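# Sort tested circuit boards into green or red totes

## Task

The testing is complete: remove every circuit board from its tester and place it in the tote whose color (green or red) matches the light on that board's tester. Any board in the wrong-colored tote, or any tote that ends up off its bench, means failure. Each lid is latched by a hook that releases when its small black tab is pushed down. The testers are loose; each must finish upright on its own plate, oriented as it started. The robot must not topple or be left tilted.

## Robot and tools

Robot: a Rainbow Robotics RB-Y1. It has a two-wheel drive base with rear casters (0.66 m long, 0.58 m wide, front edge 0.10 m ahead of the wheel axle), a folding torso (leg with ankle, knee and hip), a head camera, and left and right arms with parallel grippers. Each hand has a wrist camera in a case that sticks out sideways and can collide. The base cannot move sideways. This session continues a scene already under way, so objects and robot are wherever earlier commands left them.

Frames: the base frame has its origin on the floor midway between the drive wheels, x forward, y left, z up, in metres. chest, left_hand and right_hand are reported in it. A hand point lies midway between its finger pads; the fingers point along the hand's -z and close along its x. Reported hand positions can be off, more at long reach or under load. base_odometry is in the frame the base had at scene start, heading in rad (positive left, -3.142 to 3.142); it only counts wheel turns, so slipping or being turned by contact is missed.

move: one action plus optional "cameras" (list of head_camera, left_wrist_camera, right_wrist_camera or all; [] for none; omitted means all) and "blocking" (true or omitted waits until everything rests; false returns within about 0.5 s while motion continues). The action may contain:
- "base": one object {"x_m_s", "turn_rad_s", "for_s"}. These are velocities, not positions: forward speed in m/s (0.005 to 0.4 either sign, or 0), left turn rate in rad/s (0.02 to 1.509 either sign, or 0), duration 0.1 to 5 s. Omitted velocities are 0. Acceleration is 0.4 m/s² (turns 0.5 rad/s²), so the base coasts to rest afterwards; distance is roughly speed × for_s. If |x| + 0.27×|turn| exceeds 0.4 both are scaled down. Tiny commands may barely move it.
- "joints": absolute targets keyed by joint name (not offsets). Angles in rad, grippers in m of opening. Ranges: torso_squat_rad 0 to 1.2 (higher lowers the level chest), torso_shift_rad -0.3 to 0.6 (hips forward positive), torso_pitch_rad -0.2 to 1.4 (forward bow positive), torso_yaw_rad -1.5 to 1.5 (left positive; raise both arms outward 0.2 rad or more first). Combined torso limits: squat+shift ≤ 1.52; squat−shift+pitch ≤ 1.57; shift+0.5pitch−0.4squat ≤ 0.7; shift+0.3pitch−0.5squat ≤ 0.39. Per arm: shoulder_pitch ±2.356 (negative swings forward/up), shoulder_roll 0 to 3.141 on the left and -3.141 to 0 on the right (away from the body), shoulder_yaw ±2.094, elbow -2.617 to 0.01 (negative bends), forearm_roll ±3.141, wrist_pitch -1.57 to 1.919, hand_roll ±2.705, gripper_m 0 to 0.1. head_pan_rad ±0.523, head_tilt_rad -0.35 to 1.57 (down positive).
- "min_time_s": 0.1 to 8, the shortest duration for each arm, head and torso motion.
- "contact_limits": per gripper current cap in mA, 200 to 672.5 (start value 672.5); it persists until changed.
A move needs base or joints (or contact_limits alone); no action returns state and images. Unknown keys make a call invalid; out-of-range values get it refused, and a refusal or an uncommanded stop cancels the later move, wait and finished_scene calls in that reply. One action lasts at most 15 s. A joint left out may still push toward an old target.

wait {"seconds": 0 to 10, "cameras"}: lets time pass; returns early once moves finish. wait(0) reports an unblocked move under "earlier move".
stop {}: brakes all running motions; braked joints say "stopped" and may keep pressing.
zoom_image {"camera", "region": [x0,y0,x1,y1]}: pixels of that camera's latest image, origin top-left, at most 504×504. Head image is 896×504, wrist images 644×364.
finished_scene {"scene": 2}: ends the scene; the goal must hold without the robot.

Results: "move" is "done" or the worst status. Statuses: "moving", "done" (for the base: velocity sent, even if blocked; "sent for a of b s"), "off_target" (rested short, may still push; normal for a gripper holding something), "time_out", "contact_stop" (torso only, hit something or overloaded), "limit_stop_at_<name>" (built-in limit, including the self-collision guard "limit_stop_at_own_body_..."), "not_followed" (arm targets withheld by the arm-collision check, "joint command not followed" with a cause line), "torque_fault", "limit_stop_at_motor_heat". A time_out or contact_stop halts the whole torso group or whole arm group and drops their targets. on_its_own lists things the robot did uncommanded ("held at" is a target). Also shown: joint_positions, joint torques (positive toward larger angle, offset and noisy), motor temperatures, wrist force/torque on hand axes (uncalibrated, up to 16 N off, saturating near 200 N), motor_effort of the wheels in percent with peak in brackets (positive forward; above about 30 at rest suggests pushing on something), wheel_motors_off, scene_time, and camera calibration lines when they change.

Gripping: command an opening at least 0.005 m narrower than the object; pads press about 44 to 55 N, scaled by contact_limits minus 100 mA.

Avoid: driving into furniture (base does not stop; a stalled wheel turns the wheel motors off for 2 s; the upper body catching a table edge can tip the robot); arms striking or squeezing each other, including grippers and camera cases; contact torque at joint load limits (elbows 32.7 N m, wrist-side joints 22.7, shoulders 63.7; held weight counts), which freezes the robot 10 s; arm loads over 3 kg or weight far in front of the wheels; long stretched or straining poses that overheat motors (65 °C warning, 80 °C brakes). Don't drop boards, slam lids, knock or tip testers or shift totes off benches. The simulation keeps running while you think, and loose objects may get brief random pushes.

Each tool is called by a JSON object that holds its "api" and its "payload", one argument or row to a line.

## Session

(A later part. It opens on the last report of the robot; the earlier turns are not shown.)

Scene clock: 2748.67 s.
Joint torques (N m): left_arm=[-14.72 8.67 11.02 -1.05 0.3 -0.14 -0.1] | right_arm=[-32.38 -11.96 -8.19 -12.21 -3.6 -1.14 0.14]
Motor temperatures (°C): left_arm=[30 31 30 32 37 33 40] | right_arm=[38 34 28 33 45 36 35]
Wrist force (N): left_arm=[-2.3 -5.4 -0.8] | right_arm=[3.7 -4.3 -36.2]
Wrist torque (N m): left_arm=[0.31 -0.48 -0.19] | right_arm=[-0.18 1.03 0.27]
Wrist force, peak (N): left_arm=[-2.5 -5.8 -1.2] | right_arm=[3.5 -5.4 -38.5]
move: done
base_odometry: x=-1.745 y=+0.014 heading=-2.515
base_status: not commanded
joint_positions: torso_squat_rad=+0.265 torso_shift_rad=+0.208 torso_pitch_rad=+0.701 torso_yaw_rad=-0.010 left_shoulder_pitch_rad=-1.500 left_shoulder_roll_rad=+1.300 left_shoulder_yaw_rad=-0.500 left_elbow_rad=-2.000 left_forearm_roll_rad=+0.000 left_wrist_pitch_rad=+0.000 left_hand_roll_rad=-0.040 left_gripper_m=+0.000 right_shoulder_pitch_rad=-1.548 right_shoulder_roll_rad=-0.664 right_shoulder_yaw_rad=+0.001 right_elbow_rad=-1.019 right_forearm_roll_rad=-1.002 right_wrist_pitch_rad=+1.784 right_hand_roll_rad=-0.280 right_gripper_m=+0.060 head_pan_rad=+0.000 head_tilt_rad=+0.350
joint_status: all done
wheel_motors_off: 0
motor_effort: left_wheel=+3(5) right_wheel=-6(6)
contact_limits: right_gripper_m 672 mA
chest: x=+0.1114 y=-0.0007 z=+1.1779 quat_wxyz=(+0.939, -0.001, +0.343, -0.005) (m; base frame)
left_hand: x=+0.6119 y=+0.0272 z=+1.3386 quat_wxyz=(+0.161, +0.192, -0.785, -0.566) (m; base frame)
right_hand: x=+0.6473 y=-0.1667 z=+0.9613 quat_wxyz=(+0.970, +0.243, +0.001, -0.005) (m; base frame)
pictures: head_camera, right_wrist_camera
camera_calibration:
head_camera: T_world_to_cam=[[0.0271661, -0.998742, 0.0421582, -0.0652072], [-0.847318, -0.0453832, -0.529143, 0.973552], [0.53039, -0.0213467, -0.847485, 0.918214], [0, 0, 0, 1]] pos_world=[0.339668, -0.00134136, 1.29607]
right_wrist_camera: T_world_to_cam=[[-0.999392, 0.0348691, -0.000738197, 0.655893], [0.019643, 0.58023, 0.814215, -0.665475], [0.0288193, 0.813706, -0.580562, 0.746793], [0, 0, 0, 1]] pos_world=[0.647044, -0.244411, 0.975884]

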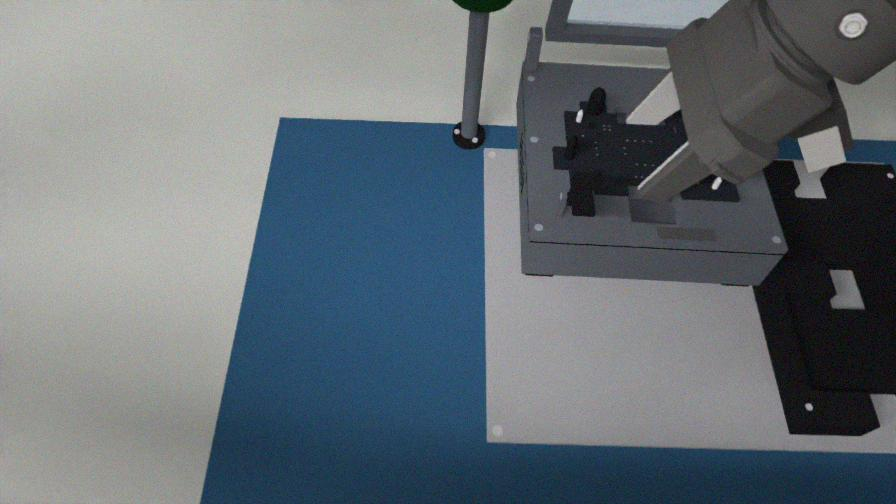

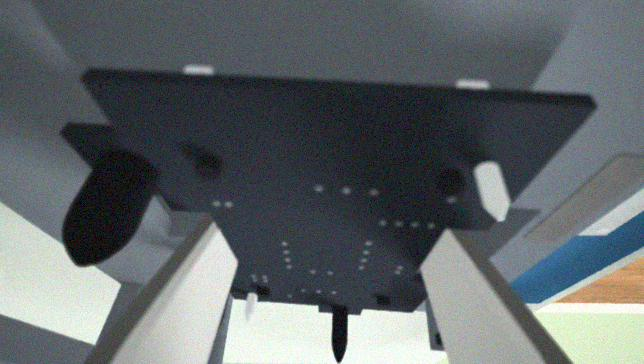

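{"api": "move", "payload": {
  "joints": {"torso_squat_rad":0.24},
  "min_time_s": 1,
  "cameras": ["right_wrist_camera","head_camera"]
}}

{"api": "zoom_image", "payload": {
  "camera": "head_camera",
  "region": [470, 30, 800, 310]
}}

Scene clock: 2763.80 s.
Joint torques (N m): left_arm=[-14.78 8.95 10.93 -0.98 0.25 -0.17 -0.04] | right_arm=[-32.26 -12.11 -8.28 -12.2 -3.79 -0.85 0.02]
Motor temperatures (°C): left_arm=[30 31 30 32 37 33 40] | right_arm=[38 34 28 34 45 36 35]
Wrist force (N): left_arm=[-2.1 -5.5 -1.2] | right_arm=[3.9 -4.3 -36.0]
Wrist torque (N m): left_arm=[0.33 -0.47 -0.20] | right_arm=[-0.10 1.03 0.29]
Wrist force, peak (N): left_arm=[-2.5 -5.9 -1.4] | right_arm=[3.7 -5.1 -37.7]
move: done
base_odometry: x=-1.745 y=+0.014 heading=-2.515
base_status: not commanded
joint_positions: torso_squat_rad=+0.240 torso_shift_rad=+0.208 torso_pitch_rad=+0.701 torso_yaw_rad=-0.010 left_shoulder_pitch_rad=-1.500 left_shoulder_roll_rad=+1.300 left_shoulder_yaw_rad=-0.500 left_elbow_rad=-2.000 left_forearm_roll_rad=+0.000 left_wrist_pitch_rad=+0.000 left_hand_roll_rad=-0.040 left_gripper_m=+0.000 right_shoulder_pitch_rad=-1.548 right_shoulder_roll_rad=-0.664 right_shoulder_yaw_rad=+0.001 right_elbow_rad=-1.019 right_forearm_roll_rad=-1.002 right_wrist_pitch_rad=+1.784 right_hand_roll_rad=-0.280 right_gripper_m=+0.060 head_pan_rad=+0.000 head_tilt_rad=+0.350
joint_status: all done
wheel_motors_off: 0
motor_effort: left_wheel=+3(4) right_wheel=-5(6)
contact_limits: right_gripper_m 672 mA
chest: x=+0.1123 y=-0.0007 z=+1.1822 quat_wxyz=(+0.939, -0.001, +0.343, -0.005) (m; base frame)
left_hand: x=+0.6128 y=+0.0272 z=+1.3429 quat_wxyz=(+0.161, +0.192, -0.785, -0.566) (m; base frame)
right_hand: x=+0.6482 y=-0.1667 z=+0.9656 quat_wxyz=(+0.970, +0.243, +0.001, -0.005) (m; base frame)
pictures: head_camera, right_wrist_camera
camera_calibration:
head_camera: T_world_to_cam=[[0.0271591, -0.998742, 0.0421483, -0.0654069], [-0.847322, -0.0453719, -0.529138, 0.976578], [0.530385, -0.0213423, -0.847488, 0.921358], [0, 0, 0, 1]] pos_world=[0.340578, -0.00135155, 1.30034]
right_wrist_camera: T_world_to_cam=[[-0.99939, 0.0349024, -0.000767154, 0.656846], [0.0196386, 0.580227, 0.814218, -0.66896], [0.0288632, 0.813706, -0.580559, 0.74922], [0, 0, 0, 1]] pos_world=[0.647958, -0.244422, 0.980149]

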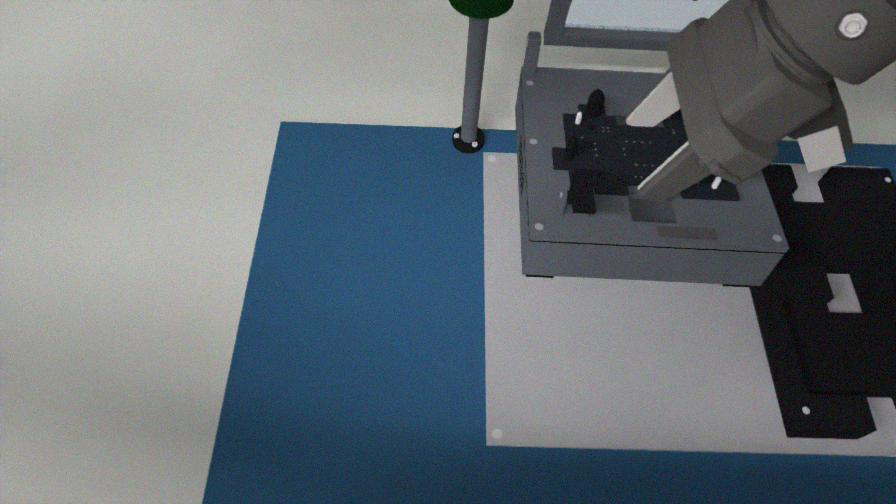

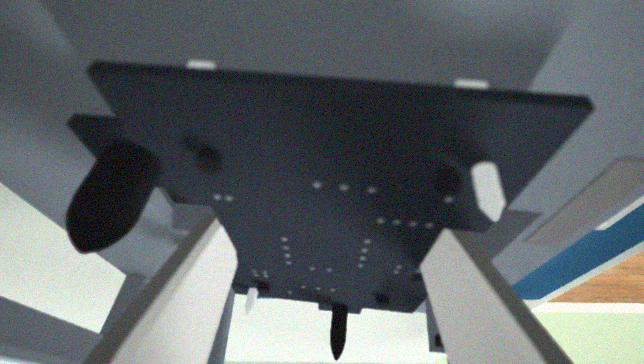

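Scaled by 1.527 from the camera's 896x504 image, which has a finer 1280x720 frame.

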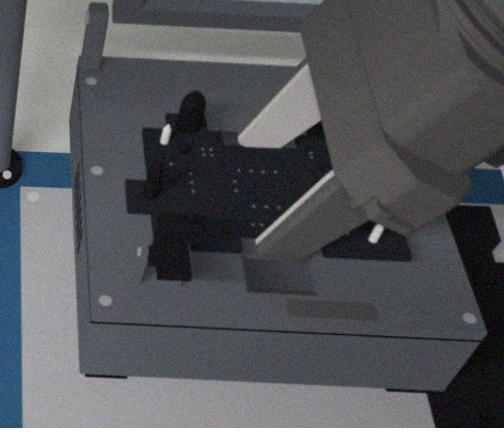

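{"api": "move", "payload": {
  "joints": {"torso_squat_rad":0.31},
  "min_time_s": 3,
  "cameras": []
}}

{"api": "move", "payload": {
  "joints": {"right_gripper_m":0.085},
  "cameras": []
}}

{"api": "move", "payload": {
  "joints": {"torso_squat_rad":0.13},
  "cameras": ["right_wrist_camera","head_camera"]
}}

{"api": "zoom_image", "payload": {
  "camera": "right_wrist_camera",
  "region": [100, 0, 360, 200]
}}

{"api": "zoom_image", "payload": {
  "camera": "right_wrist_camera",
  "region": [190, 180, 450, 364]
}}

{"api": "zoom_image", "payload": {
  "camera": "head_camera",
  "region": [530, 100, 680, 260]
}}

Scene clock: 2781.27 s.
Joint torques (N m): left_arm=[-14.9 8.74 11.13 -0.99 0.23 -0.14 -0.06] | right_arm=[-24.78 -10.17 -5.67 -8 -1.29 -3.39 0.06]
Motor temperatures (°C): left_arm=[30 31 30 32 37 33 40] | right_arm=[39 34 28 34 46 36 35]
Wrist force (N): left_arm=[-2.6 -5.7 -1.2] | right_arm=[-11.0 5.1 -6.2]
Wrist torque (N m): left_arm=[0.33 -0.53 -0.20] | right_arm=[0.04 0.36 0.48]
Wrist force, peak (N): left_arm=[-2.5 -6.0 -1.3] | right_arm=[4.4 -4.9 -38.0]
move: done
base_odometry: x=-1.745 y=+0.014 heading=-2.515
base_status: not commanded
joint_positions: torso_squat_rad=+0.310 torso_shift_rad=+0.208 torso_pitch_rad=+0.699 torso_yaw_rad=-0.010 left_shoulder_pitch_rad=-1.500 left_shoulder_roll_rad=+1.300 left_shoulder_yaw_rad=-0.500 left_elbow_rad=-2.000 left_forearm_roll_rad=+0.000 left_wrist_pitch_rad=+0.000 left_hand_roll_rad=-0.040 left_gripper_m=+0.000 right_shoulder_pitch_rad=-1.549 right_shoulder_roll_rad=-0.664 right_shoulder_yaw_rad=+0.000 right_elbow_rad=-1.020 right_forearm_roll_rad=-1.003 right_wrist_pitch_rad=+1.785 right_hand_roll_rad=-0.280 right_gripper_m=+0.059 head_pan_rad=+0.000 head_tilt_rad=+0.350
joint_status: all done
wheel_motors_off: 0
motor_effort: left_wheel=+3(5) right_wheel=-5(6)
contact_limits: right_gripper_m 672 mA
chest: x=+0.1085 y=-0.0007 z=+1.1696 quat_wxyz=(+0.940, -0.001, +0.342, -0.005) (m; base frame)
left_hand: x=+0.6086 y=+0.0271 z=+1.3314 quat_wxyz=(+0.160, +0.192, -0.785, -0.566) (m; base frame)
right_hand: x=+0.6453 y=-0.1665 z=+0.9556 quat_wxyz=(+0.970, +0.244, -0.001, -0.004) (m; base frame)
pictures: none
No camera images: "cameras" was empty.

Scene clock: 2782.03 s.
Joint torques (N m): left_arm=[-14.71 8.49 11.23 -1.01 0.24 -0.12 -0.14] | right_arm=[-22.96 -10.01 -5.65 -7.42 -1.05 -0.61 0.09]
Motor temperatures (°C): left_arm=[30 31 30 32 37 33 40] | right_arm=[39 34 28 34 46 36 35]
Wrist force (N): left_arm=[-2.3 -5.7 -0.9] | right_arm=[2.4 8.0 -12.8]
Wrist torque (N m): left_arm=[0.33 -0.52 -0.19] | right_arm=[0.09 0.85 0.52]
Wrist force, peak (N): left_arm=[-2.7 -6.0 -1.2] | right_arm=[-14.5 5.6 -8.7]
move: done
base_odometry: x=-1.745 y=+0.014 heading=-2.515
base_status: not commanded
joint_positions: torso_squat_rad=+0.310 torso_shift_rad=+0.208 torso_pitch_rad=+0.700 torso_yaw_rad=-0.010 left_shoulder_pitch_rad=-1.500 left_shoulder_roll_rad=+1.300 left_shoulder_yaw_rad=-0.500 left_elbow_rad=-2.000 left_forearm_roll_rad=+0.000 left_wrist_pitch_rad=+0.000 left_hand_roll_rad=-0.040 left_gripper_m=+0.000 right_shoulder_pitch_rad=-1.550 right_shoulder_roll_rad=-0.664 right_shoulder_yaw_rad=+0.000 right_elbow_rad=-1.020 right_forearm_roll_rad=-1.003 right_wrist_pitch_rad=+1.784 right_hand_roll_rad=-0.280 right_gripper_m=+0.085 head_pan_rad=+0.000 head_tilt_rad=+0.350
joint_status: all done
wheel_motors_off: 0
motor_effort: left_wheel=+2(4) right_wheel=-2(5)
contact_limits: right_gripper_m 672 mA
chest: x=+0.1088 y=-0.0007 z=+1.1695 quat_wxyz=(+0.939, -0.001, +0.343, -0.005) (m; base frame)
left_hand: x=+0.6090 y=+0.0272 z=+1.3311 quat_wxyz=(+0.160, +0.192, -0.785, -0.566) (m; base frame)
right_hand: x=+0.6458 y=-0.1663 z=+0.9555 quat_wxyz=(+0.970, +0.244, -0.001, -0.004) (m; base frame)
pictures: none
No camera images: "cameras" was empty.

Scene clock: 2783.40 s.
Joint torques (N m): left_arm=[-14.76 8.89 11.12 -1.02 0.21 -0.15 -0.14] | right_arm=[-24.07 -9.94 -5.65 -8.35 -1.62 -1.73 0.07]
Motor temperatures (°C): left_arm=[30 31 30 32 37 33 40] | right_arm=[39 34 28 34 46 36 35]
Wrist force (N): left_arm=[-2.2 -5.5 -1.3] | right_arm=[-4.8 2.6 -12.6]
Wrist torque (N m): left_arm=[0.33 -0.47 -0.19] | right_arm=[0.35 0.53 0.27]
Wrist force, peak (N): left_arm=[-2.6 -6.0 -1.0] | right_arm=[-4.2 1.1 -15.1]
move: done
base_odometry: x=-1.745 y=+0.014 heading=-2.515
base_status: not commanded
joint_positions: torso_squat_rad=+0.130 torso_shift_rad=+0.208 torso_pitch_rad=+0.700 torso_yaw_rad=-0.010 left_shoulder_pitch_rad=-1.500 left_shoulder_roll_rad=+1.300 left_shoulder_yaw_rad=-0.500 left_elbow_rad=-2.000 left_forearm_roll_rad=+0.000 left_wrist_pitch_rad=+0.000 left_hand_roll_rad=-0.040 left_gripper_m=+0.000 right_shoulder_pitch_rad=-1.550 right_shoulder_roll_rad=-0.664 right_shoulder_yaw_rad=+0.000 right_elbow_rad=-1.020 right_forearm_roll_rad=-1.003 right_wrist_pitch_rad=+1.784 right_hand_roll_rad=-0.280 right_gripper_m=+0.085 head_pan_rad=+0.000 head_tilt_rad=+0.350
joint_status: all done
wheel_motors_off: 0
motor_effort: left_wheel=+3(4) right_wheel=-2(5)
contact_limits: right_gripper_m 672 mA
chest: x=+0.1145 y=-0.0008 z=+1.1964 quat_wxyz=(+0.939, -0.001, +0.343, -0.005) (m; base frame)
left_hand: x=+0.6148 y=+0.0270 z=+1.3578 quat_wxyz=(+0.161, +0.192, -0.785, -0.566) (m; base frame)
right_hand: x=+0.6513 y=-0.1666 z=+0.9819 quat_wxyz=(+0.970, +0.244, -0.001, -0.004) (m; base frame)
pictures: head_camera, right_wrist_camera
camera_calibration:
head_camera: T_world_to_cam=[[0.0269597, -0.998745, 0.0421982, -0.0661629], [-0.846596, -0.0452589, -0.530309, 0.987253], [0.531554, -0.0214279, -0.846754, 0.931218], [0, 0, 0, 1]] pos_world=[0.342596, -0.0014439, 1.31485]
right_wrist_camera: T_world_to_cam=[[-0.99939, 0.0345521, -0.00510145, 0.664167], [0.0158708, 0.579367, 0.814912, -0.680814], [0.0311126, 0.814334, -0.579562, 0.756186], [0, 0, 0, 1]] pos_world=[0.65104, -0.244295, 0.996449]

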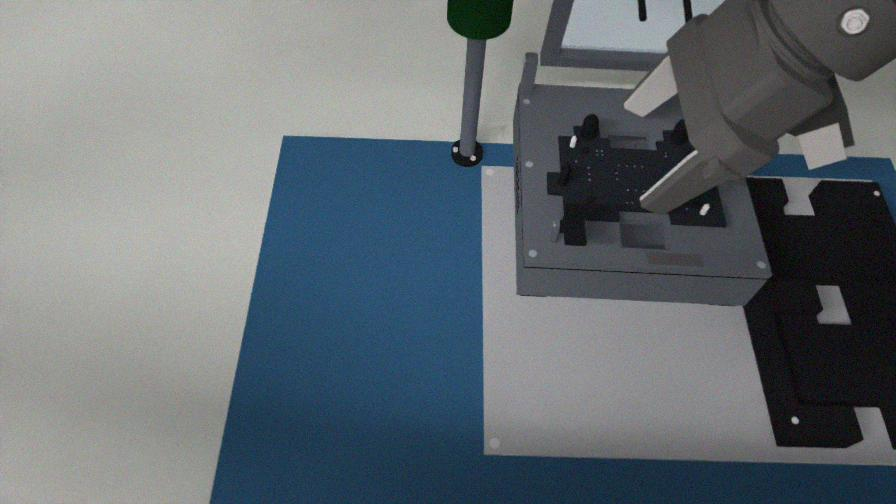

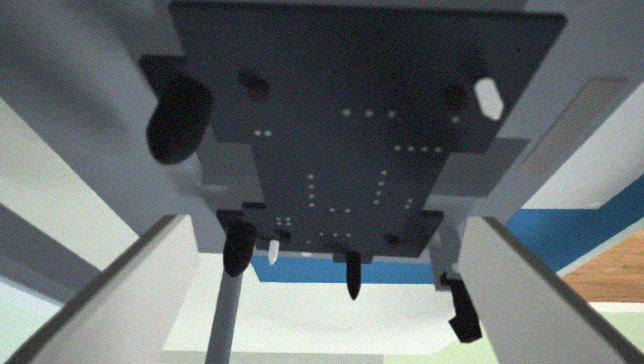

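Scaled by 1.938 from the camera's 644x364 image, which has a finer 1265x715 frame.

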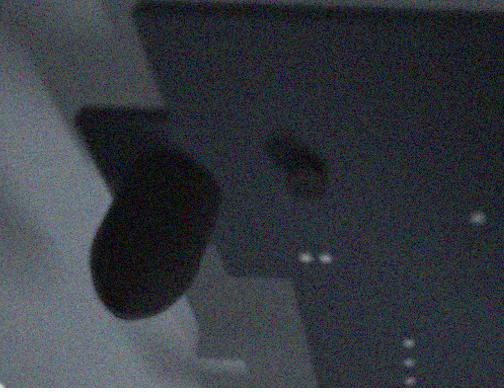

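Scaled by 1.938 from the camera's 644x364 image, which has a finer 1265x715 frame.

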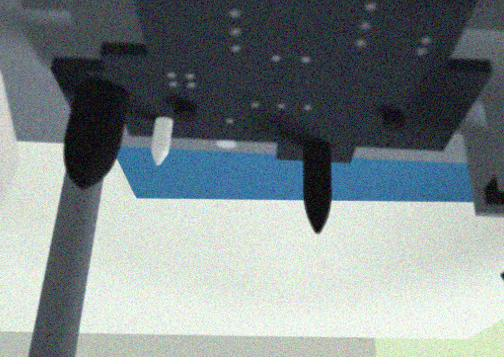

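Scaled by 3.150 from the camera's 896x504 image, which has a finer 1280x720 frame.

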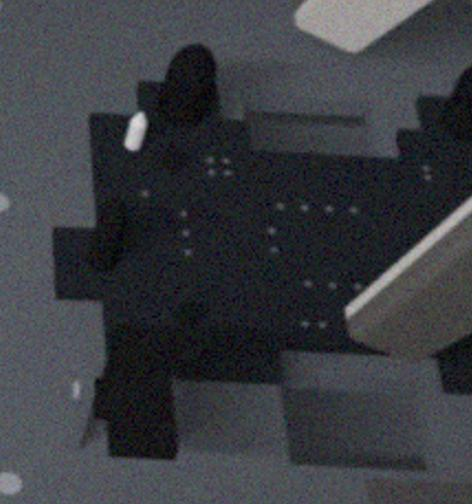

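{"api": "move", "payload": {
  "joints": {"torso_shift_rad":0.213,"torso_squat_rad":0.305},
  "cameras": []
}}

{"api": "move", "payload": {
  "joints": {"right_gripper_m":0.064},
  "cameras": ["right_wrist_camera"]
}}

{"api": "zoom_image", "payload": {
  "camera": "right_wrist_camera",
  "region": [150, 170, 510, 364]
}}

{"api": "move", "payload": {
  "joints": {"right_gripper_m":0.045},
  "cameras": ["right_wrist_camera"]
}}

{"api": "zoom_image", "payload": {
  "camera": "right_wrist_camera",
  "region": [150, 170, 510, 364]
}}

Scene clock: 2801.93 s.
Joint torques (N m): left_arm=[-14.7 8.72 10.87 -0.98 0.2 -0.1 -0.11] | right_arm=[-22.73 -9.7 -5.64 -7.51 -1.18 -0.64 0.01]
Motor temperatures (°C): left_arm=[30 31 30 32 37 33 40] | right_arm=[38 34 28 33 45 36 35]
Wrist force (N): left_arm=[-2.6 -5.7 -1.3] | right_arm=[2.4 8.1 -12.8]
Wrist torque (N m): left_arm=[0.34 -0.53 -0.19] | right_arm=[0.08 0.84 0.52]
Wrist force, peak (N): left_arm=[-2.5 -5.9 -1.2] | right_arm=[2.4 8.3 -12.9]
move: done
base_odometry: x=-1.745 y=+0.014 heading=-2.515
base_status: not commanded
joint_positions: torso_squat_rad=+0.305 torso_shift_rad=+0.213 torso_pitch_rad=+0.700 torso_yaw_rad=-0.010 left_shoulder_pitch_rad=-1.500 left_shoulder_roll_rad=+1.300 left_shoulder_yaw_rad=-0.500 left_elbow_rad=-2.000 left_forearm_roll_rad=+0.000 left_wrist_pitch_rad=+0.000 left_hand_roll_rad=-0.040 left_gripper_m=+0.000 right_shoulder_pitch_rad=-1.550 right_shoulder_roll_rad=-0.664 right_shoulder_yaw_rad=+0.000 right_elbow_rad=-1.020 right_forearm_roll_rad=-1.003 right_wrist_pitch_rad=+1.784 right_hand_roll_rad=-0.280 right_gripper_m=+0.085 head_pan_rad=+0.000 head_tilt_rad=+0.350
joint_status: all done
wheel_motors_off: 0
motor_effort: left_wheel=+3(5) right_wheel=-3(5)
contact_limits: right_gripper_m 672 mA
chest: x=+0.1123 y=-0.0007 z=+1.1698 quat_wxyz=(+0.939, -0.001, +0.343, -0.005) (m; base frame)
left_hand: x=+0.6125 y=+0.0271 z=+1.3313 quat_wxyz=(+0.160, +0.192, -0.785, -0.566) (m; base frame)
right_hand: x=+0.6493 y=-0.1664 z=+0.9557 quat_wxyz=(+0.970, +0.244, -0.001, -0.004) (m; base frame)
pictures: none
No camera images: "cameras" was empty.

Scene clock: 2802.63 s.
Joint torques (N m): left_arm=[-14.63 8.92 11 -1.01 0.22 -0.07 -0.13] | right_arm=[-24.68 -11.44 -5.94 -8.04 0.48 -5.58 0.03]
Motor temperatures (°C): left_arm=[30 31 30 32 37 33 40] | right_arm=[38 34 28 33 45 36 35]
Wrist force (N): left_arm=[-2.6 -5.7 -1.3] | right_arm=[-18.4 8.8 -10.7]
Wrist torque (N m): left_arm=[0.34 -0.54 -0.19] | right_arm=[0.09 1.47 0.34]
Wrist force, peak (N): left_arm=[-2.5 -5.9 -1.3] | right_arm=[-21.5 8.6 -12.7]
move: done
base_odometry: x=-1.745 y=+0.014 heading=-2.515
base_status: not commanded
joint_positions: torso_squat_rad=+0.305 torso_shift_rad=+0.213 torso_pitch_rad=+0.699 torso_yaw_rad=-0.010 left_shoulder_pitch_rad=-1.500 left_shoulder_roll_rad=+1.300 left_shoulder_yaw_rad=-0.500 left_elbow_rad=-2.000 left_forearm_roll_rad=+0.000 left_wrist_pitch_rad=+0.000 left_hand_roll_rad=-0.040 left_gripper_m=+0.000 right_shoulder_pitch_rad=-1.549 right_shoulder_roll_rad=-0.664 right_shoulder_yaw_rad=+0.000 right_elbow_rad=-1.020 right_forearm_roll_rad=-1.003 right_wrist_pitch_rad=+1.785 right_hand_roll_rad=-0.280 right_gripper_m=+0.064 head_pan_rad=+0.000 head_tilt_rad=+0.350
joint_status: all done
wheel_motors_off: 0
motor_effort: left_wheel=+5(5) right_wheel=+1(4)
contact_limits: right_gripper_m 672 mA
chest: x=+0.1121 y=-0.0007 z=+1.1699 quat_wxyz=(+0.939, -0.001, +0.343, -0.005) (m; base frame)
left_hand: x=+0.6122 y=+0.0271 z=+1.3316 quat_wxyz=(+0.160, +0.192, -0.785, -0.566) (m; base frame)
right_hand: x=+0.6487 y=-0.1663 z=+0.9557 quat_wxyz=(+0.970, +0.244, +0.000, -0.004) (m; base frame)
pictures: right_wrist_camera
camera_calibration:
right_wrist_camera: T_world_to_cam=[[-0.999425, 0.0336193, -0.00444648, 0.660596], [0.0158539, 0.579104, 0.815099, -0.659747], [0.0299781, 0.81456, -0.579304, 0.741324], [0, 0, 0, 1]] pos_world=[0.648452, -0.243999, 0.970149]

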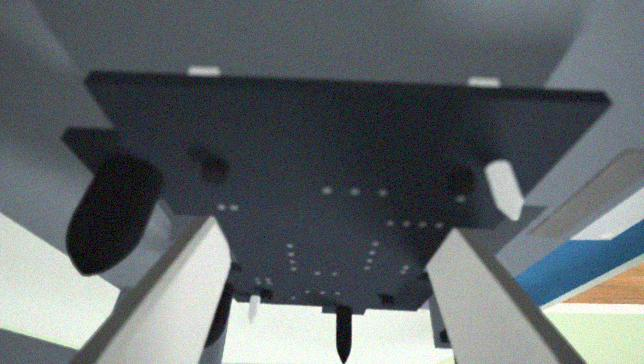

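Scaled by 1.400 from the camera's 644x364 image, which has a finer 1265x715 frame.

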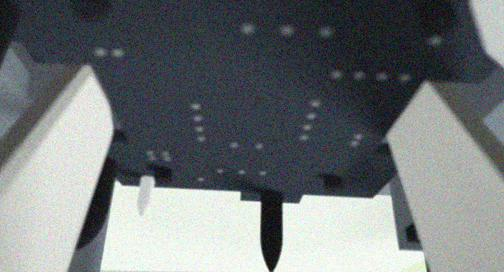

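Scene clock: 2803.30 s.
Joint torques (N m): left_arm=[-14.98 8.85 10.99 -1.01 0.23 -0.14 -0.14] | right_arm=[-25.04 -12.22 -5.74 -8.17 0.43 -4.26 0.32]
Motor temperatures (°C): left_arm=[30 31 30 32 37 33 40] | right_arm=[38 34 28 33 45 36 35]
Wrist force (N): left_arm=[-2.5 -5.6 -1.3] | right_arm=[-12.1 10.0 -11.2]
Wrist torque (N m): left_arm=[0.32 -0.53 -0.18] | right_arm=[0.10 1.54 -0.10]
Wrist force, peak (N): left_arm=[-2.7 -5.8 -1.3] | right_arm=[-24.5 9.5 -11.9]
move: off_target
base_odometry: x=-1.745 y=+0.014 heading=-2.515
base_status: not commanded
joint_positions: torso_squat_rad=+0.305 torso_shift_rad=+0.213 torso_pitch_rad=+0.699 torso_yaw_rad=-0.010 left_shoulder_pitch_rad=-1.500 left_shoulder_roll_rad=+1.300 left_shoulder_yaw_rad=-0.500 left_elbow_rad=-2.000 left_forearm_roll_rad=+0.000 left_wrist_pitch_rad=+0.000 left_hand_roll_rad=-0.040 left_gripper_m=+0.000 right_shoulder_pitch_rad=-1.549 right_shoulder_roll_rad=-0.664 right_shoulder_yaw_rad=+0.000 right_elbow_rad=-1.020 right_forearm_roll_rad=-1.003 right_wrist_pitch_rad=+1.785 right_hand_roll_rad=-0.280 right_gripper_m=+0.059 head_pan_rad=+0.000 head_tilt_rad=+0.350
joint_status: right_gripper_m off_target (ended at +0.059, target +0.045)
wheel_motors_off: 0
motor_effort: left_wheel=+5(6) right_wheel=+0(2)
contact_limits: right_gripper_m 672 mA
chest: x=+0.1121 y=-0.0007 z=+1.1699 quat_wxyz=(+0.939, -0.001, +0.343, -0.005) (m; base frame)
left_hand: x=+0.6123 y=+0.0271 z=+1.3316 quat_wxyz=(+0.160, +0.192, -0.785, -0.566) (m; base frame)
right_hand: x=+0.6487 y=-0.1662 z=+0.9556 quat_wxyz=(+0.970, +0.244, -0.001, -0.004) (m; base frame)
pictures: right_wrist_camera
camera_calibration:
right_wrist_camera: T_world_to_cam=[[-0.999422, 0.033703, -0.00445878, 0.660658], [0.0158875, 0.578972, 0.815193, -0.659866], [0.030056, 0.814651, -0.579173, 0.741029], [0, 0, 0, 1]] pos_world=[0.648487, -0.243902, 0.970048]

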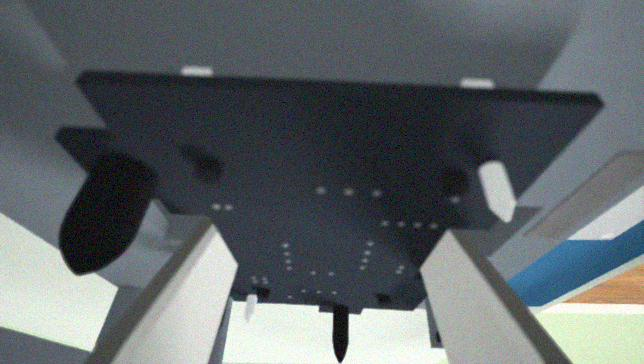

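Scaled by 1.400 from the camera's 644x364 image, which has a finer 1265x715 frame.

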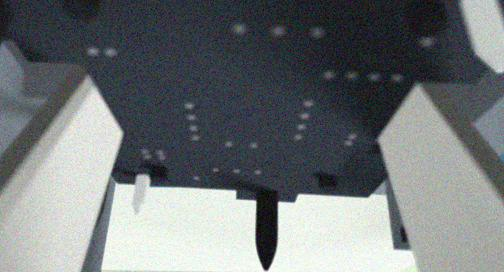

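{"api": "move", "payload": {
  "joints": {"torso_shift_rad":0.210},
  "cameras": []
}}

{"api": "move", "payload": {
  "joints": {"torso_squat_rad":0.28},
  "min_time_s": 2,
  "cameras": ["right_wrist_camera","head_camera"]
}}

{"api": "zoom_image", "payload": {
  "camera": "right_wrist_camera",
  "region": [20, 0, 322, 300]
}}

Scene clock: 2811.07 s.
Joint torques (N m): left_arm=[-14.83 8.73 10.89 -1.17 0.15 -0.14 -0.06] | right_arm=[-23.82 -11.67 -5.7 -8.02 -1.1 -1.15 0.24]
Motor temperatures (°C): left_arm=[30 31 30 32 37 33 40] | right_arm=[38 34 28 33 45 36 35]
Wrist force (N): left_arm=[-2.6 -5.6 -1.2] | right_arm=[-1.4 7.7 -11.4]
Wrist torque (N m): left_arm=[0.33 -0.53 -0.18] | right_arm=[0.09 1.04 0.08]
Wrist force, peak (N): left_arm=[-2.7 -5.9 -1.4] | right_arm=[7.1 4.9 -20.1]
move: done
base_odometry: x=-1.745 y=+0.014 heading=-2.515
base_status: not commanded
joint_positions: torso_squat_rad=+0.305 torso_shift_rad=+0.210 torso_pitch_rad=+0.700 torso_yaw_rad=-0.010 left_shoulder_pitch_rad=-1.500 left_shoulder_roll_rad=+1.300 left_shoulder_yaw_rad=-0.500 left_elbow_rad=-2.000 left_forearm_roll_rad=+0.000 left_wrist_pitch_rad=+0.000 left_hand_roll_rad=-0.040 left_gripper_m=+0.000 right_shoulder_pitch_rad=-1.550 right_shoulder_roll_rad=-0.664 right_shoulder_yaw_rad=+0.000 right_elbow_rad=-1.020 right_forearm_roll_rad=-1.003 right_wrist_pitch_rad=+1.784 right_hand_roll_rad=-0.280 right_gripper_m=+0.059 head_pan_rad=+0.000 head_tilt_rad=+0.350
joint_status: all done
wheel_motors_off: 0
motor_effort: left_wheel=+3(6) right_wheel=-1(2)
contact_limits: right_gripper_m 672 mA
chest: x=+0.1104 y=-0.0007 z=+1.1703 quat_wxyz=(+0.939, -0.001, +0.343, -0.005) (m; base frame)
left_hand: x=+0.6106 y=+0.0271 z=+1.3318 quat_wxyz=(+0.160, +0.192, -0.785, -0.566) (m; base frame)
right_hand: x=+0.6472 y=-0.1662 z=+0.9559 quat_wxyz=(+0.970, +0.244, -0.001, -0.004) (m; base frame)
pictures: none
No camera images: "cameras" was empty.

Scene clock: 2813.37 s.
Joint torques (N m): left_arm=[-14.97 8.97 10.86 -0.93 0.16 -0.17 -0.09] | right_arm=[-31.16 -13.28 -8.08 -11.53 -2.73 -1.71 0.31]
Motor temperatures (°C): left_arm=[30 31 30 32 37 33 40] | right_arm=[38 34 28 33 45 36 35]
Wrist force (N): left_arm=[-2.5 -5.8 -1.2] | right_arm=[0.7 -2.1 -36.9]
Wrist torque (N m): left_arm=[0.34 -0.51 -0.16] | right_arm=[-0.08 1.31 0.27]
Wrist force, peak (N): left_arm=[-2.5 -5.9 -1.1] | right_arm=[0.7 -2.1 -37.0]
move: done
base_odometry: x=-1.745 y=+0.014 heading=-2.515
base_status: not commanded
joint_positions: torso_squat_rad=+0.280 torso_shift_rad=+0.210 torso_pitch_rad=+0.701 torso_yaw_rad=-0.010 left_shoulder_pitch_rad=-1.500 left_shoulder_roll_rad=+1.300 left_shoulder_yaw_rad=-0.500 left_elbow_rad=-2.000 left_forearm_roll_rad=+0.000 left_wrist_pitch_rad=+0.000 left_hand_roll_rad=-0.040 left_gripper_m=+0.000 right_shoulder_pitch_rad=-1.548 right_shoulder_roll_rad=-0.663 right_shoulder_yaw_rad=+0.001 right_elbow_rad=-1.019 right_forearm_roll_rad=-1.003 right_wrist_pitch_rad=+1.784 right_hand_roll_rad=-0.280 right_gripper_m=+0.059 head_pan_rad=+0.000 head_tilt_rad=+0.350
joint_status: all done
wheel_motors_off: 0
motor_effort: left_wheel=+4(5) right_wheel=-2(2)
contact_limits: right_gripper_m 672 mA
chest: x=+0.1121 y=-0.0007 z=+1.1749 quat_wxyz=(+0.939, -0.001, +0.343, -0.005) (m; base frame)
left_hand: x=+0.6125 y=+0.0272 z=+1.3357 quat_wxyz=(+0.161, +0.192, -0.785, -0.566) (m; base frame)
right_hand: x=+0.6480 y=-0.1664 z=+0.9585 quat_wxyz=(+0.970, +0.243, +0.001, -0.005) (m; base frame)
pictures: head_camera, right_wrist_camera
camera_calibration:
head_camera: T_world_to_cam=[[0.0271556, -0.998742, 0.0421626, -0.0651093], [-0.847252, -0.0453792, -0.529249, 0.972628], [0.530496, -0.0213503, -0.847419, 0.915223], [0, 0, 0, 1]] pos_world=[0.340307, -0.00135003, 1.29308]
right_wrist_camera: T_world_to_cam=[[-0.999407, 0.0344307, -0.000922081, 0.656658], [0.0192246, 0.579839, 0.814504, -0.663424], [0.0285786, 0.814003, -0.580157, 0.74474], [0, 0, 0, 1]] pos_world=[0.647738, -0.244151, 0.973033]

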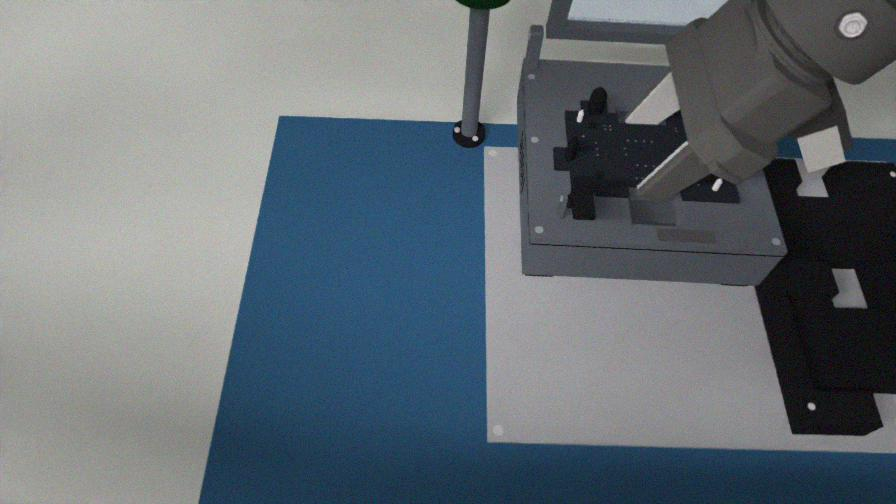

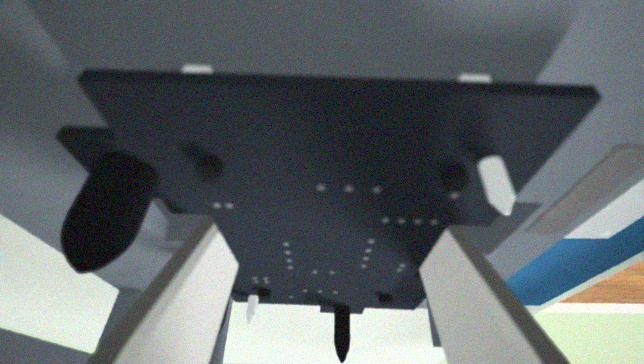

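Scaled by 1.669 from the camera's 644x364 image, which has a finer 1265x715 frame.

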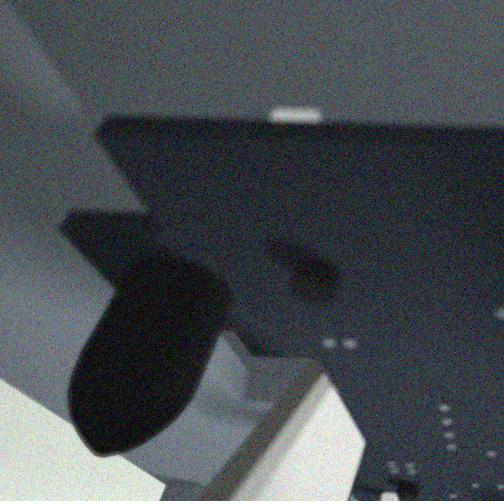

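{"api": "move", "payload": {
  "joints": {"torso_squat_rad":0.308},
  "min_time_s": 2,
  "cameras": []
}}

{"api": "move", "payload": {
  "joints": {"right_gripper_m":0.085},
  "cameras": []
}}

{"api": "move", "payload": {
  "joints": {"torso_squat_rad":0.15},
  "cameras": []
}}

{"api": "move", "payload": {
  "joints": {"right_gripper_m":0.04},
  "cameras": []
}}

{"api": "move", "payload": {
  "joints": {"torso_squat_rad":0.2},
  "min_time_s": 2,
  "cameras": []
}}

{"api": "move", "payload": {
  "joints": {"torso_squat_rad":0.22},
  "min_time_s": 1,
  "cameras": []
}}

{"api": "move", "payload": {
  "joints": {"torso_squat_rad":0.24},
  "min_time_s": 1,
  "cameras": ["right_wrist_camera"]
}}

Scene clock: 2845.53 s.
Joint torques (N m): left_arm=[-14.69 8.84 10.75 -0.99 0.21 -0.1 -0.11] | right_arm=[-23.1 -9.89 -5.32 -7.71 -1.67 -1.24 0.3]
Motor temperatures (°C): left_arm=[30 31 30 32 37 33 40] | right_arm=[39 34 28 34 45 36 35]
Wrist force (N): left_arm=[-2.4 -5.5 -1.3] | right_arm=[1.4 6.3 -8.4]
Wrist torque (N m): left_arm=[0.32 -0.54 -0.19] | right_arm=[-0.09 1.08 0.35]
Wrist force, peak (N): left_arm=[-2.7 -5.9 -1.3] | right_arm=[0.8 -2.2 -37.1]
move: done
base_odometry: x=-1.745 y=+0.014 heading=-2.515
base_status: not commanded
joint_positions: torso_squat_rad=+0.308 torso_shift_rad=+0.210 torso_pitch_rad=+0.699 torso_yaw_rad=-0.010 left_shoulder_pitch_rad=-1.500 left_shoulder_roll_rad=+1.300 left_shoulder_yaw_rad=-0.500 left_elbow_rad=-2.000 left_forearm_roll_rad=+0.000 left_wrist_pitch_rad=+0.000 left_hand_roll_rad=-0.040 left_gripper_m=+0.000 right_shoulder_pitch_rad=-1.550 right_shoulder_roll_rad=-0.664 right_shoulder_yaw_rad=+0.000 right_elbow_rad=-1.020 right_forearm_roll_rad=-1.003 right_wrist_pitch_rad=+1.784 right_hand_roll_rad=-0.280 right_gripper_m=+0.059 head_pan_rad=+0.000 head_tilt_rad=+0.350
joint_status: all done
wheel_motors_off: 0
motor_effort: left_wheel=+4(6) right_wheel=-1(3)
contact_limits: right_gripper_m 672 mA
chest: x=+0.1101 y=-0.0007 z=+1.1697 quat_wxyz=(+0.939, -0.001, +0.343, -0.005) (m; base frame)
left_hand: x=+0.6103 y=+0.0271 z=+1.3313 quat_wxyz=(+0.160, +0.192, -0.785, -0.566) (m; base frame)
right_hand: x=+0.6471 y=-0.1664 z=+0.9556 quat_wxyz=(+0.970, +0.244, -0.001, -0.004) (m; base frame)
pictures: none
No camera images: "cameras" was empty.

Scene clock: 2846.30 s.
Joint torques (N m): left_arm=[-14.78 8.69 11.16 -0.88 0.19 -0.11 -0.1] | right_arm=[-22.55 -10.09 -5.28 -7.39 -1.23 -0.64 0.33]
Motor temperatures (°C): left_arm=[30 31 30 32 37 33 40] | right_arm=[39 34 28 34 45 36 35]
Wrist force (N): left_arm=[-2.5 -5.5 -1.1] | right_arm=[2.1 8.4 -12.7]
Wrist torque (N m): left_arm=[0.31 -0.53 -0.20] | right_arm=[0.07 0.81 0.51]
Wrist force, peak (N): left_arm=[-2.6 -5.9 -1.3] | right_arm=[2.3 8.2 -12.9]
move: done
base_odometry: x=-1.745 y=+0.014 heading=-2.515
base_status: not commanded
joint_positions: torso_squat_rad=+0.308 torso_shift_rad=+0.210 torso_pitch_rad=+0.700 torso_yaw_rad=-0.010 left_shoulder_pitch_rad=-1.500 left_shoulder_roll_rad=+1.300 left_shoulder_yaw_rad=-0.500 left_elbow_rad=-2.000 left_forearm_roll_rad=+0.000 left_wrist_pitch_rad=+0.000 left_hand_roll_rad=-0.040 left_gripper_m=+0.000 right_shoulder_pitch_rad=-1.550 right_shoulder_roll_rad=-0.664 right_shoulder_yaw_rad=+0.000 right_elbow_rad=-1.020 right_forearm_roll_rad=-1.003 right_wrist_pitch_rad=+1.784 right_hand_roll_rad=-0.280 right_gripper_m=+0.085 head_pan_rad=+0.000 head_tilt_rad=+0.350
joint_status: all done
wheel_motors_off: 0
motor_effort: left_wheel=+4(5) right_wheel=-1(3)
contact_limits: right_gripper_m 672 mA
chest: x=+0.1102 y=-0.0007 z=+1.1697 quat_wxyz=(+0.939, -0.001, +0.343, -0.005) (m; base frame)
left_hand: x=+0.6104 y=+0.0272 z=+1.3312 quat_wxyz=(+0.160, +0.192, -0.785, -0.566) (m; base frame)
right_hand: x=+0.6472 y=-0.1664 z=+0.9556 quat_wxyz=(+0.970, +0.244, -0.001, -0.004) (m; base frame)
pictures: none
No camera images: "cameras" was empty.

Scene clock: 2847.60 s.
Joint torques (N m): left_arm=[-14.99 8.87 10.67 -1.02 0.17 -0.15 -0.19] | right_arm=[-22.55 -9.72 -5.22 -7.32 -1.24 -0.53 0.21]
Motor temperatures (°C): left_arm=[30 31 30 32 37 33 40] | right_arm=[39 34 28 34 45 36 35]
Wrist force (N): left_arm=[-2.3 -5.4 -1.0] | right_arm=[2.3 7.9 -12.6]
Wrist torque (N m): left_arm=[0.30 -0.48 -0.21] | right_arm=[0.10 0.86 0.52]
Wrist force, peak (N): left_arm=[-2.4 -5.9 -1.2] | right_arm=[2.3 8.4 -12.8]
move: done
base_odometry: x=-1.745 y=+0.014 heading=-2.515
base_status: not commanded
joint_positions: torso_squat_rad=+0.150 torso_shift_rad=+0.210 torso_pitch_rad=+0.700 torso_yaw_rad=-0.010 left_shoulder_pitch_rad=-1.500 left_shoulder_roll_rad=+1.300 left_shoulder_yaw_rad=-0.500 left_elbow_rad=-2.000 left_forearm_roll_rad=+0.000 left_wrist_pitch_rad=+0.000 left_hand_roll_rad=-0.040 left_gripper_m=+0.000 right_shoulder_pitch_rad=-1.550 right_shoulder_roll_rad=-0.664 right_shoulder_yaw_rad=+0.000 right_elbow_rad=-1.020 right_forearm_roll_rad=-1.003 right_wrist_pitch_rad=+1.784 right_hand_roll_rad=-0.280 right_gripper_m=+0.085 head_pan_rad=+0.000 head_tilt_rad=+0.350
joint_status: all done
wheel_motors_off: 0
motor_effort: left_wheel=+5(5) right_wheel=-2(4)
contact_limits: right_gripper_m 672 mA
chest: x=+0.1155 y=-0.0007 z=+1.1942 quat_wxyz=(+0.939, -0.001, +0.343, -0.005) (m; base frame)
left_hand: x=+0.6157 y=+0.0271 z=+1.3556 quat_wxyz=(+0.161, +0.192, -0.785, -0.566) (m; base frame)
right_hand: x=+0.6525 y=-0.1664 z=+0.9801 quat_wxyz=(+0.970, +0.244, -0.001, -0.004) (m; base frame)
pictures: none
No camera images: "cameras" was empty.

Scene clock: 2848.60 s.
Joint torques (N m): left_arm=[-15.02 8.54 11.04 -0.95 0.16 -0.12 -0.14] | right_arm=[-22.48 -10.07 -5.15 -7.24 -1.22 -0.65 0.3]
Motor temperatures (°C): left_arm=[30 31 30 32 37 33 40] | right_arm=[39 34 28 34 45 36 35]
Wrist force (N): left_arm=[-2.4 -5.7 -0.8] | right_arm=[2.2 8.1 -12.7]
Wrist torque (N m): left_arm=[0.32 -0.48 -0.21] | right_arm=[0.08 0.81 0.52]
Wrist force, peak (N): left_arm=[-2.5 -5.7 -1.1] | right_arm=[2.3 8.2 -12.8]
move: done
base_odometry: x=-1.745 y=+0.014 heading=-2.515
base_status: not commanded
joint_positions: torso_squat_rad=+0.150 torso_shift_rad=+0.210 torso_pitch_rad=+0.700 torso_yaw_rad=-0.010 left_shoulder_pitch_rad=-1.500 left_shoulder_roll_rad=+1.300 left_shoulder_yaw_rad=-0.500 left_elbow_rad=-2.000 left_forearm_roll_rad=+0.000 left_wrist_pitch_rad=+0.000 left_hand_roll_rad=-0.040 left_gripper_m=+0.000 right_shoulder_pitch_rad=-1.550 right_shoulder_roll_rad=-0.664 right_shoulder_yaw_rad=+0.000 right_elbow_rad=-1.020 right_forearm_roll_rad=-1.003 right_wrist_pitch_rad=+1.784 right_hand_roll_rad=-0.280 right_gripper_m=+0.040 head_pan_rad=+0.000 head_tilt_rad=+0.350
joint_status: all done
wheel_motors_off: 0
motor_effort: left_wheel=+4(5) right_wheel=-2(4)
contact_limits: right_gripper_m 672 mA
chest: x=+0.1155 y=-0.0007 z=+1.1942 quat_wxyz=(+0.939, -0.001, +0.343, -0.005) (m; base frame)
left_hand: x=+0.6157 y=+0.0271 z=+1.3556 quat_wxyz=(+0.161, +0.192, -0.785, -0.566) (m; base frame)
right_hand: x=+0.6525 y=-0.1664 z=+0.9801 quat_wxyz=(+0.970, +0.244, -0.001, -0.004) (m; base frame)
pictures: none
No camera images: "cameras" was empty.

Scene clock: 2850.87 s.
Joint torques (N m): left_arm=[-14.78 8.71 10.93 -0.91 0.27 -0.07 -0.08] | right_arm=[-22.42 -9.87 -5.39 -7.34 -1.31 -0.63 0.28]
Motor temperatures (°C): left_arm=[30 31 30 32 37 33 40] | right_arm=[39 34 28 34 45 36 35]
Wrist force (N): left_arm=[-2.5 -5.7 -1.2] | right_arm=[2.5 8.2 -12.7]
Wrist torque (N m): left_arm=[0.33 -0.50 -0.18] | right_arm=[0.07 0.86 0.51]
Wrist force, peak (N): left_arm=[-2.6 -5.8 -1.3] | right_arm=[2.1 8.3 -13.0]
move: done
base_odometry: x=-1.745 y=+0.014 heading=-2.515
base_status: not commanded
joint_positions: torso_squat_rad=+0.200 torso_shift_rad=+0.210 torso_pitch_rad=+0.700 torso_yaw_rad=-0.010 left_shoulder_pitch_rad=-1.500 left_shoulder_roll_rad=+1.300 left_shoulder_yaw_rad=-0.500 left_elbow_rad=-2.000 left_forearm_roll_rad=+0.000 left_wrist_pitch_rad=+0.000 left_hand_roll_rad=-0.040 left_gripper_m=+0.000 right_shoulder_pitch_rad=-1.550 right_shoulder_roll_rad=-0.664 right_shoulder_yaw_rad=+0.000 right_elbow_rad=-1.020 right_forearm_roll_rad=-1.003 right_wrist_pitch_rad=+1.784 right_hand_roll_rad=-0.280 right_gripper_m=+0.040 head_pan_rad=+0.000 head_tilt_rad=+0.350
joint_status: all done
wheel_motors_off: 0
motor_effort: left_wheel=+5(5) right_wheel=-1(3)
contact_limits: right_gripper_m 672 mA
chest: x=+0.1142 y=-0.0007 z=+1.1882 quat_wxyz=(+0.939, -0.001, +0.343, -0.005) (m; base frame)
left_hand: x=+0.6143 y=+0.0271 z=+1.3498 quat_wxyz=(+0.160, +0.192, -0.785, -0.566) (m; base frame)
right_hand: x=+0.6512 y=-0.1664 z=+0.9743 quat_wxyz=(+0.970, +0.244, -0.001, -0.004) (m; base frame)
pictures: none
No camera images: "cameras" was empty.

Scene clock: 2852.17 s.
Joint torques (N m): left_arm=[-14.77 8.74 11 -1.04 0.18 -0.09 -0.1] | right_arm=[-22.28 -9.9 -5.27 -7.42 -1.31 -0.65 0.33]
Motor temperatures (°C): left_arm=[30 31 30 32 37 33 40] | right_arm=[39 34 28 34 45 36 35]
Wrist force (N): left_arm=[-2.4 -5.5 -0.8] | right_arm=[2.3 8.2 -12.5]
Wrist torque (N m): left_arm=[0.32 -0.50 -0.17] | right_arm=[0.06 0.83 0.51]
Wrist force, peak (N): left_arm=[-2.7 -5.8 -1.0] | right_arm=[2.2 8.4 -13.0]
move: done
base_odometry: x=-1.745 y=+0.014 heading=-2.515
base_status: not commanded
joint_positions: torso_squat_rad=+0.220 torso_shift_rad=+0.210 torso_pitch_rad=+0.700 torso_yaw_rad=-0.010 left_shoulder_pitch_rad=-1.500 left_shoulder_roll_rad=+1.300 left_shoulder_yaw_rad=-0.500 left_elbow_rad=-2.000 left_forearm_roll_rad=+0.000 left_wrist_pitch_rad=+0.000 left_hand_roll_rad=-0.040 left_gripper_m=+0.000 right_shoulder_pitch_rad=-1.550 right_shoulder_roll_rad=-0.664 right_shoulder_yaw_rad=+0.000 right_elbow_rad=-1.020 right_forearm_roll_rad=-1.003 right_wrist_pitch_rad=+1.784 right_hand_roll_rad=-0.280 right_gripper_m=+0.040 head_pan_rad=+0.000 head_tilt_rad=+0.350
joint_status: all done
wheel_motors_off: 0
motor_effort: left_wheel=+4(6) right_wheel=+0(4)
contact_limits: right_gripper_m 672 mA
chest: x=+0.1135 y=-0.0007 z=+1.1854 quat_wxyz=(+0.939, -0.001, +0.343, -0.005) (m; base frame)
left_hand: x=+0.6137 y=+0.0271 z=+1.3469 quat_wxyz=(+0.160, +0.192, -0.785, -0.566) (m; base frame)
right_hand: x=+0.6506 y=-0.1664 z=+0.9714 quat_wxyz=(+0.970, +0.244, -0.001, -0.004) (m; base frame)
pictures: none
No camera images: "cameras" was empty.

Scene clock: 2853.47 s.
Joint torques (N m): left_arm=[-14.62 8.88 11.05 -0.94 0.23 -0.14 -0.16] | right_arm=[-22.49 -9.79 -5.51 -7.42 -1.19 -0.69 0.28]
Motor temperatures (°C): left_arm=[30 31 30 32 37 33 40] | right_arm=[38 34 28 34 45 36 35]
Wrist force (N): left_arm=[-2.4 -5.6 -1.1] | right_arm=[2.4 8.2 -13.0]
Wrist torque (N m): left_arm=[0.33 -0.50 -0.20] | right_arm=[0.09 0.85 0.51]
Wrist force, peak (N): left_arm=[-2.7 -5.9 -1.3] | right_arm=[2.4 8.2 -13.0]
move: done
base_odometry: x=-1.745 y=+0.014 heading=-2.515
base_status: not commanded
joint_positions: torso_squat_rad=+0.240 torso_shift_rad=+0.210 torso_pitch_rad=+0.700 torso_yaw_rad=-0.010 left_shoulder_pitch_rad=-1.500 left_shoulder_roll_rad=+1.300 left_shoulder_yaw_rad=-0.500 left_elbow_rad=-2.000 left_forearm_roll_rad=+0.000 left_wrist_pitch_rad=+0.000 left_hand_roll_rad=-0.040 left_gripper_m=+0.000 right_shoulder_pitch_rad=-1.550 right_shoulder_roll_rad=-0.664 right_shoulder_yaw_rad=+0.000 right_elbow_rad=-1.020 right_forearm_roll_rad=-1.003 right_wrist_pitch_rad=+1.784 right_hand_roll_rad=-0.280 right_gripper_m=+0.040 head_pan_rad=+0.000 head_tilt_rad=+0.350
joint_status: all done
wheel_motors_off: 0
motor_effort: left_wheel=+4(5) right_wheel=-1(3)
contact_limits: right_gripper_m 672 mA
chest: x=+0.1129 y=-0.0007 z=+1.1823 quat_wxyz=(+0.939, -0.001, +0.343, -0.005) (m; base frame)
left_hand: x=+0.6131 y=+0.0271 z=+1.3438 quat_wxyz=(+0.160, +0.192, -0.785, -0.566) (m; base frame)
right_hand: x=+0.6499 y=-0.1664 z=+0.9683 quat_wxyz=(+0.970, +0.244, -0.001, -0.004) (m; base frame)
pictures: right_wrist_camera
camera_calibration:
right_wrist_camera: T_world_to_cam=[[-0.999388, 0.0344359, -0.00614782, 0.663685], [0.0149428, 0.57918, 0.815063, -0.669354], [0.0316281, 0.814472, -0.57934, 0.747588], [0, 0, 0, 1]] pos_world=[0.649636, -0.244068, 0.982753]

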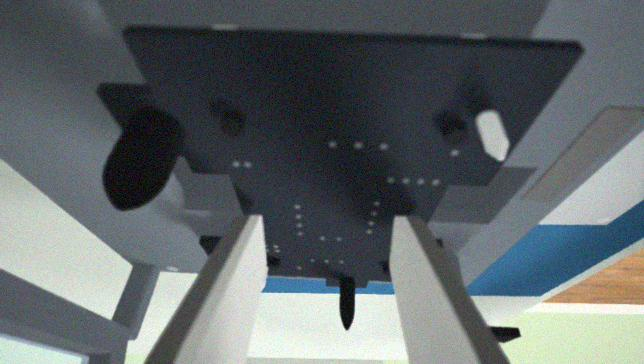

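{"api": "move", "payload": {
  "joints": {"torso_squat_rad":0.255},
  "min_time_s": 1,
  "cameras": []
}}

{"api": "move", "payload": {
  "joints": {"torso_squat_rad":0.27},
  "min_time_s": 1,
  "cameras": []
}}

{"api": "move", "payload": {
  "joints": {"torso_squat_rad":0.285},
  "min_time_s": 1,
  "cameras": ["right_wrist_camera"]
}}

Scene clock: 2862.40 s.
Joint torques (N m): left_arm=[-14.87 8.67 11.08 -1 0.22 -0.16 -0.13] | right_arm=[-20.22 -9.99 -4.28 -6.6 -1.01 -0.47 0.25]
Motor temperatures (°C): left_arm=[30 31 30 32 37 33 40] | right_arm=[38 34 28 33 45 36 35]
Wrist force (N): left_arm=[-2.4 -5.4 -1.1] | right_arm=[3.0 9.2 -5.3]
Wrist torque (N m): left_arm=[0.31 -0.50 -0.19] | right_arm=[0.04 1.02 0.50]
Wrist force, peak (N): left_arm=[-2.4 -5.8 -1.3] | right_arm=[2.2 8.4 -13.0]
move: done
base_odometry: x=-1.745 y=+0.014 heading=-2.515
base_status: not commanded
joint_positions: torso_squat_rad=+0.255 torso_shift_rad=+0.210 torso_pitch_rad=+0.699 torso_yaw_rad=-0.010 left_shoulder_pitch_rad=-1.500 left_shoulder_roll_rad=+1.300 left_shoulder_yaw_rad=-0.500 left_elbow_rad=-2.000 left_forearm_roll_rad=+0.000 left_wrist_pitch_rad=+0.000 left_hand_roll_rad=-0.040 left_gripper_m=+0.000 right_shoulder_pitch_rad=-1.551 right_shoulder_roll_rad=-0.664 right_shoulder_yaw_rad=+0.000 right_elbow_rad=-1.020 right_forearm_roll_rad=-1.003 right_wrist_pitch_rad=+1.784 right_hand_roll_rad=-0.280 right_gripper_m=+0.040 head_pan_rad=+0.000 head_tilt_rad=+0.350
joint_status: all done
wheel_motors_off: 0
motor_effort: left_wheel=+5(6) right_wheel=-3(3)
contact_limits: right_gripper_m 672 mA
chest: x=+0.1122 y=-0.0007 z=+1.1798 quat_wxyz=(+0.939, -0.001, +0.343, -0.005) (m; base frame)
left_hand: x=+0.6123 y=+0.0272 z=+1.3415 quat_wxyz=(+0.160, +0.192, -0.785, -0.566) (m; base frame)
right_hand: x=+0.6495 y=-0.1662 z=+0.9664 quat_wxyz=(+0.970, +0.244, -0.002, -0.004) (m; base frame)
pictures: none
No camera images: "cameras" was empty.

Scene clock: 2863.70 s.
Joint torques (N m): left_arm=[-14.99 8.83 10.94 -0.94 0.22 -0.16 -0.07] | right_arm=[-14.4 -6.7 -1.66 -4 -0.17 -0.46 0.22]
Motor temperatures (°C): left_arm=[30 31 30 32 37 33 40] | right_arm=[38 34 28 33 45 36 35]
Wrist force (N): left_arm=[-2.2 -5.2 -1.0] | right_arm=[3.8 13.4 9.0]
Wrist torque (N m): left_arm=[0.28 -0.47 -0.19] | right_arm=[0.09 1.38 0.39]
Wrist force, peak (N): left_arm=[-2.4 -5.7 -1.0] | right_arm=[3.6 13.6 9.5]
move: done
base_odometry: x=-1.745 y=+0.014 heading=-2.515
base_status: not commanded
joint_positions: torso_squat_rad=+0.270 torso_shift_rad=+0.209 torso_pitch_rad=+0.699 torso_yaw_rad=-0.010 left_shoulder_pitch_rad=-1.500 left_shoulder_roll_rad=+1.300 left_shoulder_yaw_rad=-0.500 left_elbow_rad=-2.000 left_forearm_roll_rad=+0.000 left_wrist_pitch_rad=+0.000 left_hand_roll_rad=-0.040 left_gripper_m=+0.000 right_shoulder_pitch_rad=-1.552 right_shoulder_roll_rad=-0.665 right_shoulder_yaw_rad=-0.001 right_elbow_rad=-1.021 right_forearm_roll_rad=-1.003 right_wrist_pitch_rad=+1.784 right_hand_roll_rad=-0.280 right_gripper_m=+0.040 head_pan_rad=+0.000 head_tilt_rad=+0.350
joint_status: all done
wheel_motors_off: 0
motor_effort: left_wheel=+4(5) right_wheel=-1(3)
contact_limits: right_gripper_m 672 mA
chest: x=+0.1113 y=-0.0007 z=+1.1773 quat_wxyz=(+0.940, -0.001, +0.342, -0.005) (m; base frame)
left_hand: x=+0.6113 y=+0.0271 z=+1.3394 quat_wxyz=(+0.160, +0.192, -0.785, -0.566) (m; base frame)
right_hand: x=+0.6493 y=-0.1663 z=+0.9653 quat_wxyz=(+0.970, +0.244, -0.003, -0.004) (m; base frame)
pictures: none
No camera images: "cameras" was empty.

Scene clock: 2864.97 s.
Joint torques (N m): left_arm=[-14.86 8.86 11 -0.96 0.15 -0.18 -0.1] | right_arm=[-9.81 -4.36 0.65 -2.24 0.53 -0.14 0.2]
Motor temperatures (°C): left_arm=[30 31 30 32 37 33 40] | right_arm=[38 34 28 33 45 36 35]
Wrist force (N): left_arm=[-2.4 -5.5 -1.0] | right_arm=[5.3 16.3 19.2]
Wrist torque (N m): left_arm=[0.33 -0.48 -0.18] | right_arm=[0.08 1.59 0.31]
Wrist force, peak (N): left_arm=[-2.3 -5.7 -1.2] | right_arm=[5.3 16.9 19.3]
move: done
base_odometry: x=-1.745 y=+0.014 heading=-2.515
base_status: not commanded
joint_positions: torso_squat_rad=+0.285 torso_shift_rad=+0.209 torso_pitch_rad=+0.698 torso_yaw_rad=-0.010 left_shoulder_pitch_rad=-1.500 left_shoulder_roll_rad=+1.300 left_shoulder_yaw_rad=-0.500 left_elbow_rad=-2.000 left_forearm_roll_rad=+0.000 left_wrist_pitch_rad=+0.000 left_hand_roll_rad=-0.040 left_gripper_m=+0.000 right_shoulder_pitch_rad=-1.553 right_shoulder_roll_rad=-0.666 right_shoulder_yaw_rad=-0.001 right_elbow_rad=-1.021 right_forearm_roll_rad=-1.003 right_wrist_pitch_rad=+1.784 right_hand_roll_rad=-0.280 right_gripper_m=+0.040 head_pan_rad=+0.000 head_tilt_rad=+0.350
joint_status: all done
wheel_motors_off: 0
motor_effort: left_wheel=+3(4) right_wheel=-3(3)
contact_limits: right_gripper_m 672 mA
chest: x=+0.1104 y=-0.0007 z=+1.1746 quat_wxyz=(+0.940, -0.001, +0.342, -0.005) (m; base frame)
left_hand: x=+0.6104 y=+0.0271 z=+1.3369 quat_wxyz=(+0.160, +0.192, -0.786, -0.566) (m; base frame)
right_hand: x=+0.6490 y=-0.1664 z=+0.9637 quat_wxyz=(+0.970, +0.245, -0.005, -0.003) (m; base frame)
pictures: right_wrist_camera
camera_calibration:
right_wrist_camera: T_world_to_cam=[[-0.999315, 0.0347747, -0.0126884, 0.669047], [0.00975971, 0.578153, 0.81587, -0.663214], [0.0357074, 0.815187, -0.578096, 0.741271], [0, 0, 0, 1]] pos_world=[0.648593, -0.244102, 0.978111]

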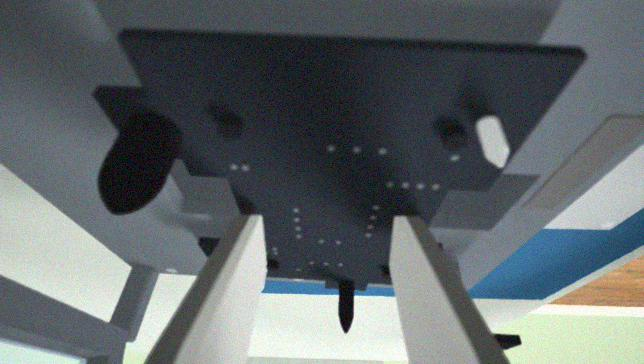

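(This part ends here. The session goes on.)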